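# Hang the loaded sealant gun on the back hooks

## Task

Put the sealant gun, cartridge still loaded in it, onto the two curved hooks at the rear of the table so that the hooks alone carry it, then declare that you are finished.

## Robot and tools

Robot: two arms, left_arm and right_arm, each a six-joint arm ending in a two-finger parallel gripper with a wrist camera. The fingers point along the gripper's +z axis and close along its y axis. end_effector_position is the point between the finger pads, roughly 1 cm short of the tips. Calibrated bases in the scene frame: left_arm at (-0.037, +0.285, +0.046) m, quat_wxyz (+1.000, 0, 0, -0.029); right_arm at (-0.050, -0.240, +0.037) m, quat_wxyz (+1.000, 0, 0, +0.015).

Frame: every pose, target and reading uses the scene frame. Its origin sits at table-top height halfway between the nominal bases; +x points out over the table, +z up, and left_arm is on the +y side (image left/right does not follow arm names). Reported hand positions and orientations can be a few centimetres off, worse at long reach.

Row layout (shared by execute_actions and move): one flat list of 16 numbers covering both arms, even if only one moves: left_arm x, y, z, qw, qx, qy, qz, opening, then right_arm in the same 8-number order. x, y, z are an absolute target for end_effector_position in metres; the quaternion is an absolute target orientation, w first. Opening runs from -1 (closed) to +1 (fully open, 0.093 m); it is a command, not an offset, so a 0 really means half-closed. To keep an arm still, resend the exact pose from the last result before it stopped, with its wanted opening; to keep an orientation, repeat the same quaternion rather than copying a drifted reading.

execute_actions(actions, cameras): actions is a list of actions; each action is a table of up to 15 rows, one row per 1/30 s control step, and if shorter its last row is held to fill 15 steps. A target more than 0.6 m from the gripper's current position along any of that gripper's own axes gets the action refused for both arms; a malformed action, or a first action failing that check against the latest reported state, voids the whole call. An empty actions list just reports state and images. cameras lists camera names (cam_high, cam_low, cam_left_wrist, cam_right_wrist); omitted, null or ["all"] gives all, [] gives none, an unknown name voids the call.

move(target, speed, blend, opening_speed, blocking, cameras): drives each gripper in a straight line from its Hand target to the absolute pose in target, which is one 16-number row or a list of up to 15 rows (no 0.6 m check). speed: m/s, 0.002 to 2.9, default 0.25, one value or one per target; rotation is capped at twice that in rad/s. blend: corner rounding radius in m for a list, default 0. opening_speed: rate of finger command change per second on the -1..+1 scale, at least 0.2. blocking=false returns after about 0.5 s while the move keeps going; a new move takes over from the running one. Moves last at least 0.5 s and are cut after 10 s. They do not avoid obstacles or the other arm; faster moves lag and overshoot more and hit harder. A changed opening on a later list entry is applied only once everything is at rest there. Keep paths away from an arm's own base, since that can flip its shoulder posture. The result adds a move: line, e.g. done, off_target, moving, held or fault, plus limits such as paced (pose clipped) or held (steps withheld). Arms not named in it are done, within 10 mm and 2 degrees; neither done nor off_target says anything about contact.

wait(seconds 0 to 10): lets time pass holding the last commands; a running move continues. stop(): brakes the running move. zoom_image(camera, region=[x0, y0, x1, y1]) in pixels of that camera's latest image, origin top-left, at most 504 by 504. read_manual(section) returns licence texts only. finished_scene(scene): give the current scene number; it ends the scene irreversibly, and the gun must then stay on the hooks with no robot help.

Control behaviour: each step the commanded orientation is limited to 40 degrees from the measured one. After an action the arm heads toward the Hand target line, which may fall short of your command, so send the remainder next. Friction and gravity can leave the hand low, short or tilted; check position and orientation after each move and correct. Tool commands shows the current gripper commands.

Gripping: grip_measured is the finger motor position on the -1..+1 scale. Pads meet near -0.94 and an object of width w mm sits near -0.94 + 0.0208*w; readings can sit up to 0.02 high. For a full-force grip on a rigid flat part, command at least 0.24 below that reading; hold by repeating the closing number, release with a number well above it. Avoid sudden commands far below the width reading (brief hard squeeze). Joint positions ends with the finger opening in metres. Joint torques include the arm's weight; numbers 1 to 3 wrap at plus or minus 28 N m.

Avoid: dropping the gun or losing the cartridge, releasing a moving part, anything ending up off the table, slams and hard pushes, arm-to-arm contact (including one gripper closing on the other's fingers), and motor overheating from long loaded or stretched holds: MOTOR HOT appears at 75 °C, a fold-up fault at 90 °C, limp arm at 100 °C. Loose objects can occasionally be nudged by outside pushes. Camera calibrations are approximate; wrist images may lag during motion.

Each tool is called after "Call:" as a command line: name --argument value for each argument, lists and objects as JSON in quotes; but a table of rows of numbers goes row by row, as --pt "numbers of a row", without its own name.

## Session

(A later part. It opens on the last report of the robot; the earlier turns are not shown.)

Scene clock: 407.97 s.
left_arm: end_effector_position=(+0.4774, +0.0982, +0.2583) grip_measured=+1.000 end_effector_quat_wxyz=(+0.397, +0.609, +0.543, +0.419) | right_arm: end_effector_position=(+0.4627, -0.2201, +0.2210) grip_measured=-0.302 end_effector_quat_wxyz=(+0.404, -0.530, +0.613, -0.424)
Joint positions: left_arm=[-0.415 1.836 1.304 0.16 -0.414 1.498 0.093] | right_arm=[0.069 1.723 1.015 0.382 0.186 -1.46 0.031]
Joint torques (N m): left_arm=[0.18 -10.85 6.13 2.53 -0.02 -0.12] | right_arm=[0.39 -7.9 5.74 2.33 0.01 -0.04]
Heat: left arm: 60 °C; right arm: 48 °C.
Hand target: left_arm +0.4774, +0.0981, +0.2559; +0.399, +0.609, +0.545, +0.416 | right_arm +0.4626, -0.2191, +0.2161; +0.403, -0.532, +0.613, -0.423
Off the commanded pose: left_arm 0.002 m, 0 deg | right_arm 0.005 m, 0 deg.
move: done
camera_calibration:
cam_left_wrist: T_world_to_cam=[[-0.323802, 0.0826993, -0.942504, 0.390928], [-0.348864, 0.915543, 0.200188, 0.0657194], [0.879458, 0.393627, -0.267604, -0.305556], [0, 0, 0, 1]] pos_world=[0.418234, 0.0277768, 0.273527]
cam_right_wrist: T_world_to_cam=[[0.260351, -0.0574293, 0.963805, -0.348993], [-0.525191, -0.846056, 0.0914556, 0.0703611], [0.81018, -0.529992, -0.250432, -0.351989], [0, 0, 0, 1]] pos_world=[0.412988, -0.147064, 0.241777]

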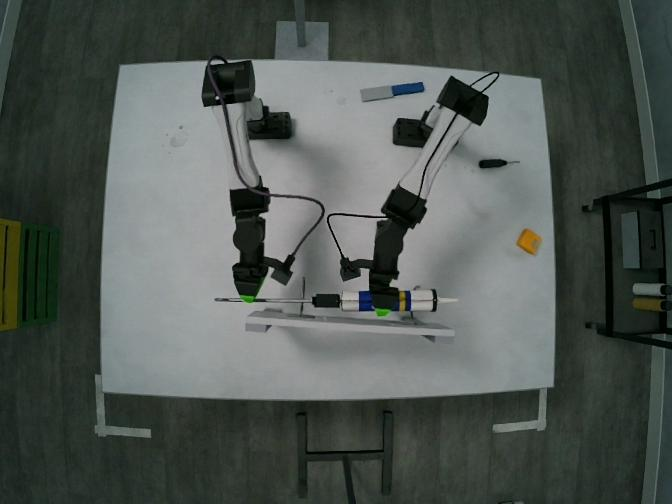

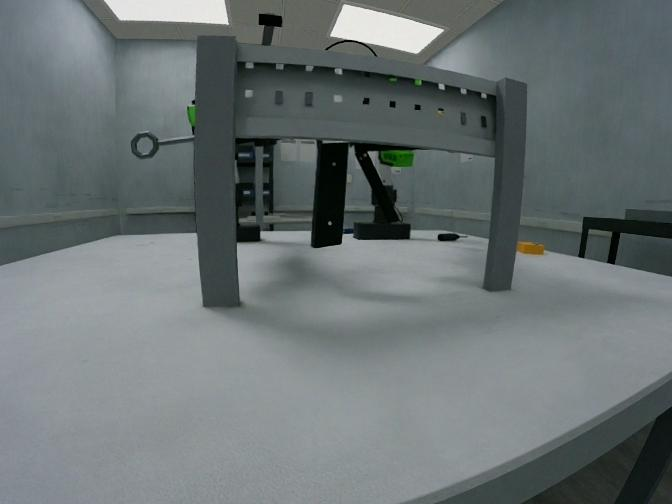

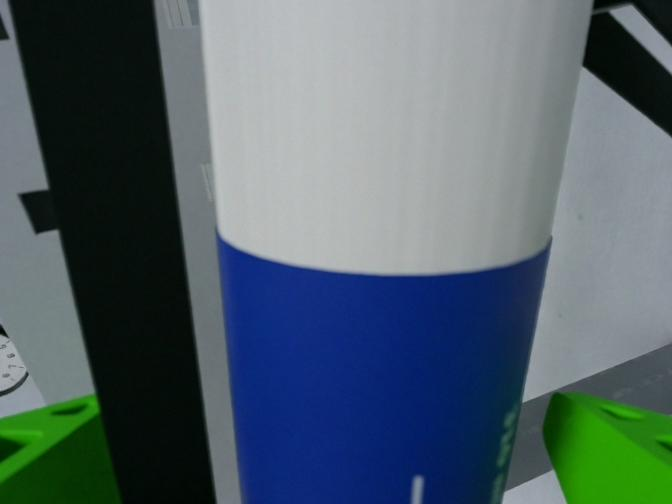

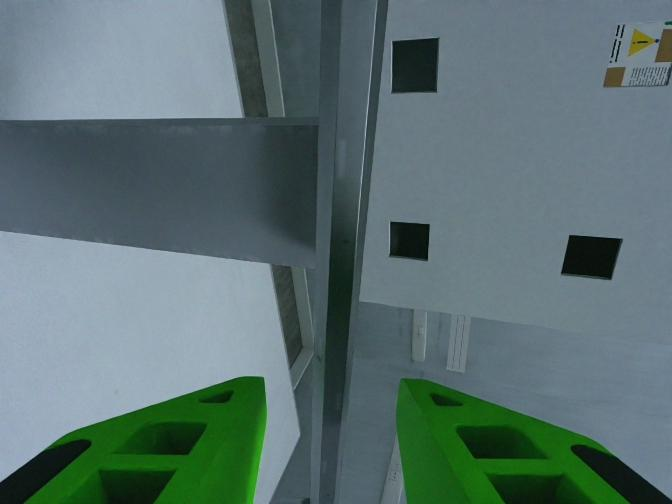

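Call:
move --pt "0.4795 0.098 0.264 0.399 0.609 0.545 0.416 1 0.4626 -0.219 0.216 0.403 -0.532 0.613 -0.423 -0.3" --pt "0.370 0.101 0.305 0.399 0.609 0.545 0.416 1 0.4626 -0.219 0.216 0.403 -0.532 0.613 -0.423 -0.3" --speed '[0.03,0.1]'

Call:
zoom_image --camera "cam_high" --region '[190, 240, 490, 350]'

Scene clock: 419.57 s.
left_arm: end_effector_position=(+0.3755, +0.0978, +0.3012) grip_measured=+1.000 end_effector_quat_wxyz=(+0.397, +0.613, +0.542, +0.415) | right_arm: end_effector_position=(+0.4627, -0.2201, +0.2210) grip_measured=-0.302 end_effector_quat_wxyz=(+0.404, -0.530, +0.613, -0.424)
Joint positions: left_arm=[-0.561 1.474 1.097 -0.031 -0.54 1.436 0.093] | right_arm=[0.069 1.723 1.015 0.382 0.186 -1.46 0.031]
Joint torques (N m): left_arm=[-0.23 -9.66 5.72 2.31 -0.25 -0.07] | right_arm=[0.36 -7.9 5.81 2.32 0.02 -0.03]
Heat: left arm: 59 °C; right arm: 48 °C.
Hand target: left_arm +0.3702, +0.1010, +0.3050; +0.399, +0.609, +0.545, +0.416 | right_arm +0.4626, -0.2191, +0.2161; +0.403, -0.532, +0.613, -0.423
Off the commanded pose: left_arm 0.007 m, 1 deg | right_arm 0.005 m, 0 deg.
move: done
camera_calibration:
cam_left_wrist: T_world_to_cam=[[-0.329591, 0.0856925, -0.940227, 0.399588], [-0.34023, 0.91818, 0.202949, 0.0175605], [0.880689, 0.386783, -0.273469, -0.202279], [0, 0, 0, 1]] pos_world=[0.31582, 0.0278726, 0.316823]
cam_right_wrist: T_world_to_cam=[[0.260351, -0.0574293, 0.963805, -0.348993], [-0.525191, -0.846056, 0.0914556, 0.0703611], [0.81018, -0.529992, -0.250432, -0.351989], [0, 0, 0, 1]] pos_world=[0.412988, -0.147064, 0.241777]

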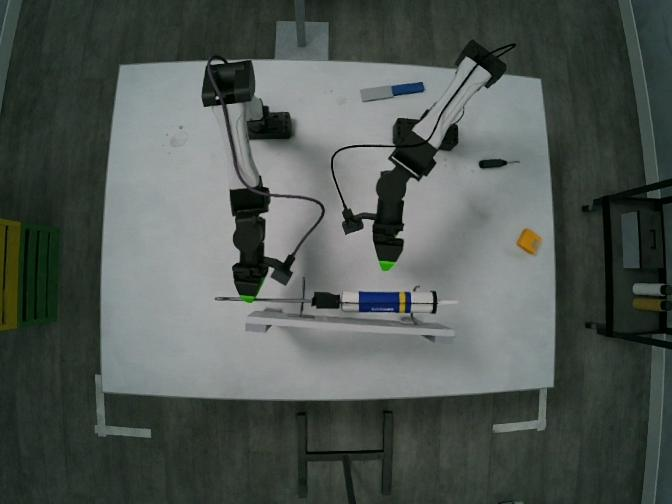

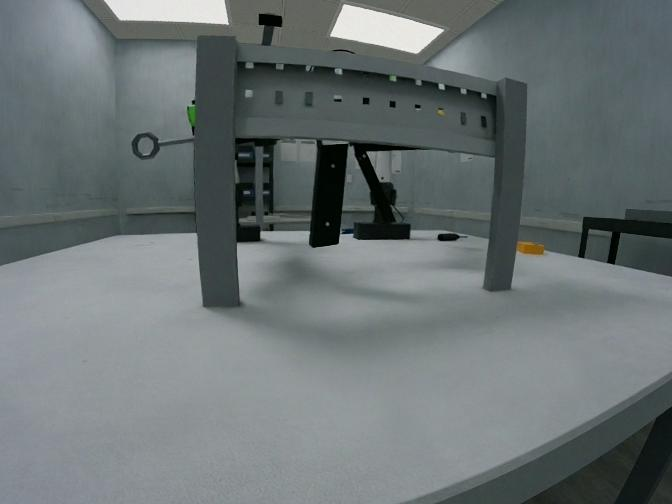

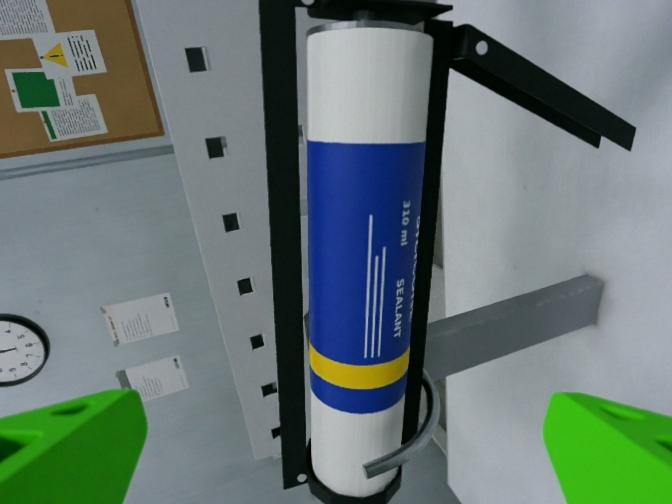

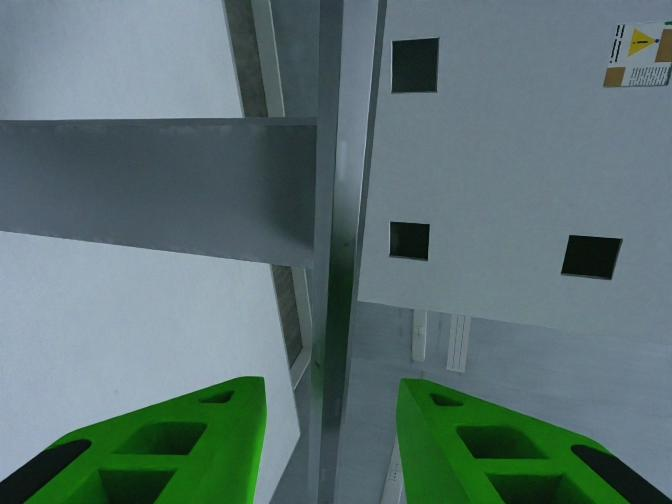

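Scaled by 1.680 from the camera's 672x504 image, which has a finer 960x720 frame.

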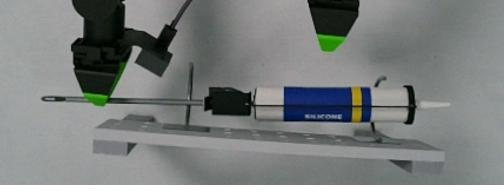

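Call:
move --pt "0.3755 0.098 0.301 0.399 0.609 0.545 0.416 1 0.365 -0.212 0.250 0.403 -0.532 0.613 -0.423 -0.3" --pt "0.25 0.15 0.35 0.399 0.609 0.545 0.416 1 0.22 -0.25 0.33 0.403 -0.532 0.613 -0.423 -0.3" --speed '[0.08,0.2]'

Scene clock: 427.77 s.
left_arm: end_effector_position=(+0.2515, +0.1493, +0.3522) grip_measured=+1.000 end_effector_quat_wxyz=(+0.403, +0.608, +0.543, +0.416) | right_arm: end_effector_position=(+0.2197, -0.2510, +0.3195) grip_measured=-0.302 end_effector_quat_wxyz=(+0.396, -0.532, +0.620, -0.420)
Joint positions: left_arm=[-0.725 0.974 0.981 -0.448 -0.691 1.352 0.093] | right_arm=[0.022 0.638 0.776 -0.482 0.15 -1.471 0.031]
Joint torques (N m): left_arm=[-0.43 -2.04 6.2 2.22 -0.3 -0.09] | right_arm=[-0.24 0.92 8.69 2.12 -0.15 -0.1]
Heat: left arm: 58 °C; right arm: 48 °C.
Hand target: left_arm +0.2500, +0.1499, +0.3500; +0.399, +0.609, +0.545, +0.416 | right_arm +0.2198, -0.2501, +0.3299; +0.403, -0.532, +0.613, -0.423
Off the commanded pose: left_arm 0.003 m, 1 deg | right_arm 0.011 m, 1 deg.
move: off_target (right_arm)
camera_calibration:
cam_left_wrist: T_world_to_cam=[[-0.319581, 0.0752052, -0.94457, 0.402854], [-0.343593, 0.919804, 0.189483, -0.0768536], [0.88307, 0.385103, -0.268112, -0.10122], [0, 0, 0, 1]] pos_world=[0.191722, 0.0793737, 0.367948]
cam_right_wrist: T_world_to_cam=[[0.279598, -0.0598932, 0.958247, -0.385479], [-0.531478, -0.840845, 0.10252, -0.0932851], [0.799598, -0.537952, -0.26693, -0.1413], [0, 0, 0, 1]] pos_world=[0.171183, -0.177539, 0.341231]

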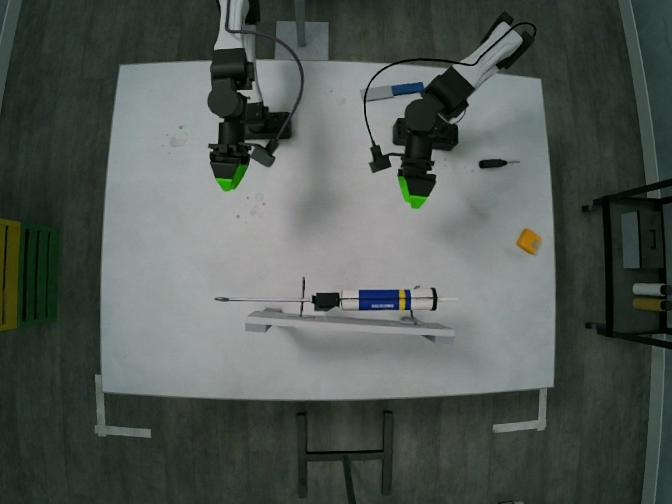

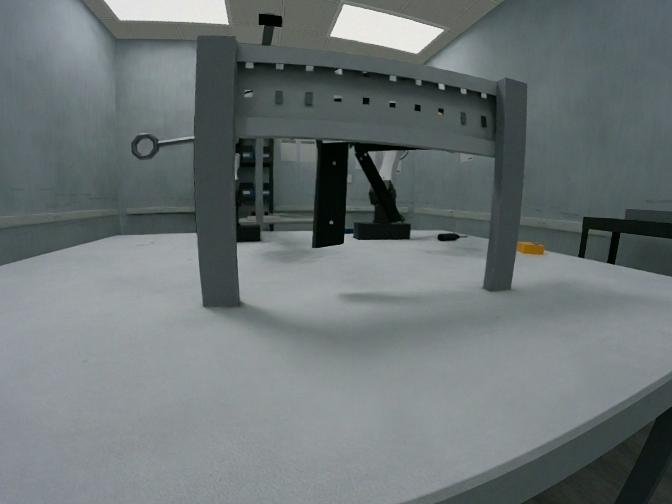

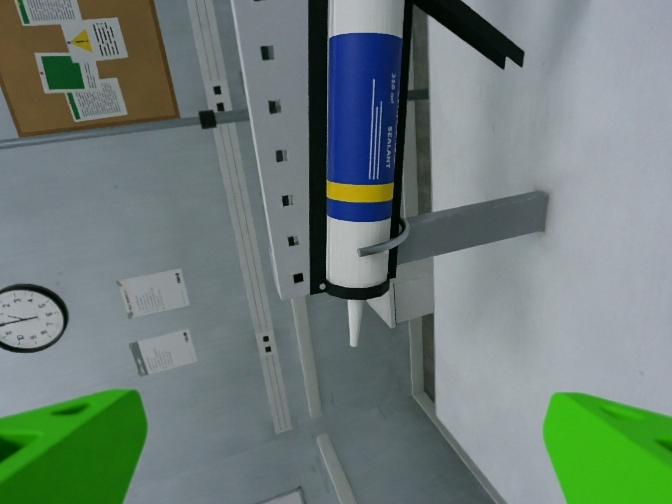

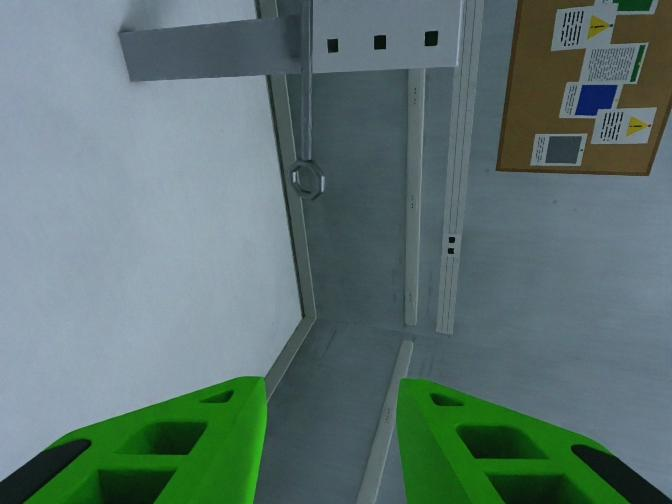

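Hung cleanly.

Call:
finished_scene --scene 1

The scene is finished: the task was done.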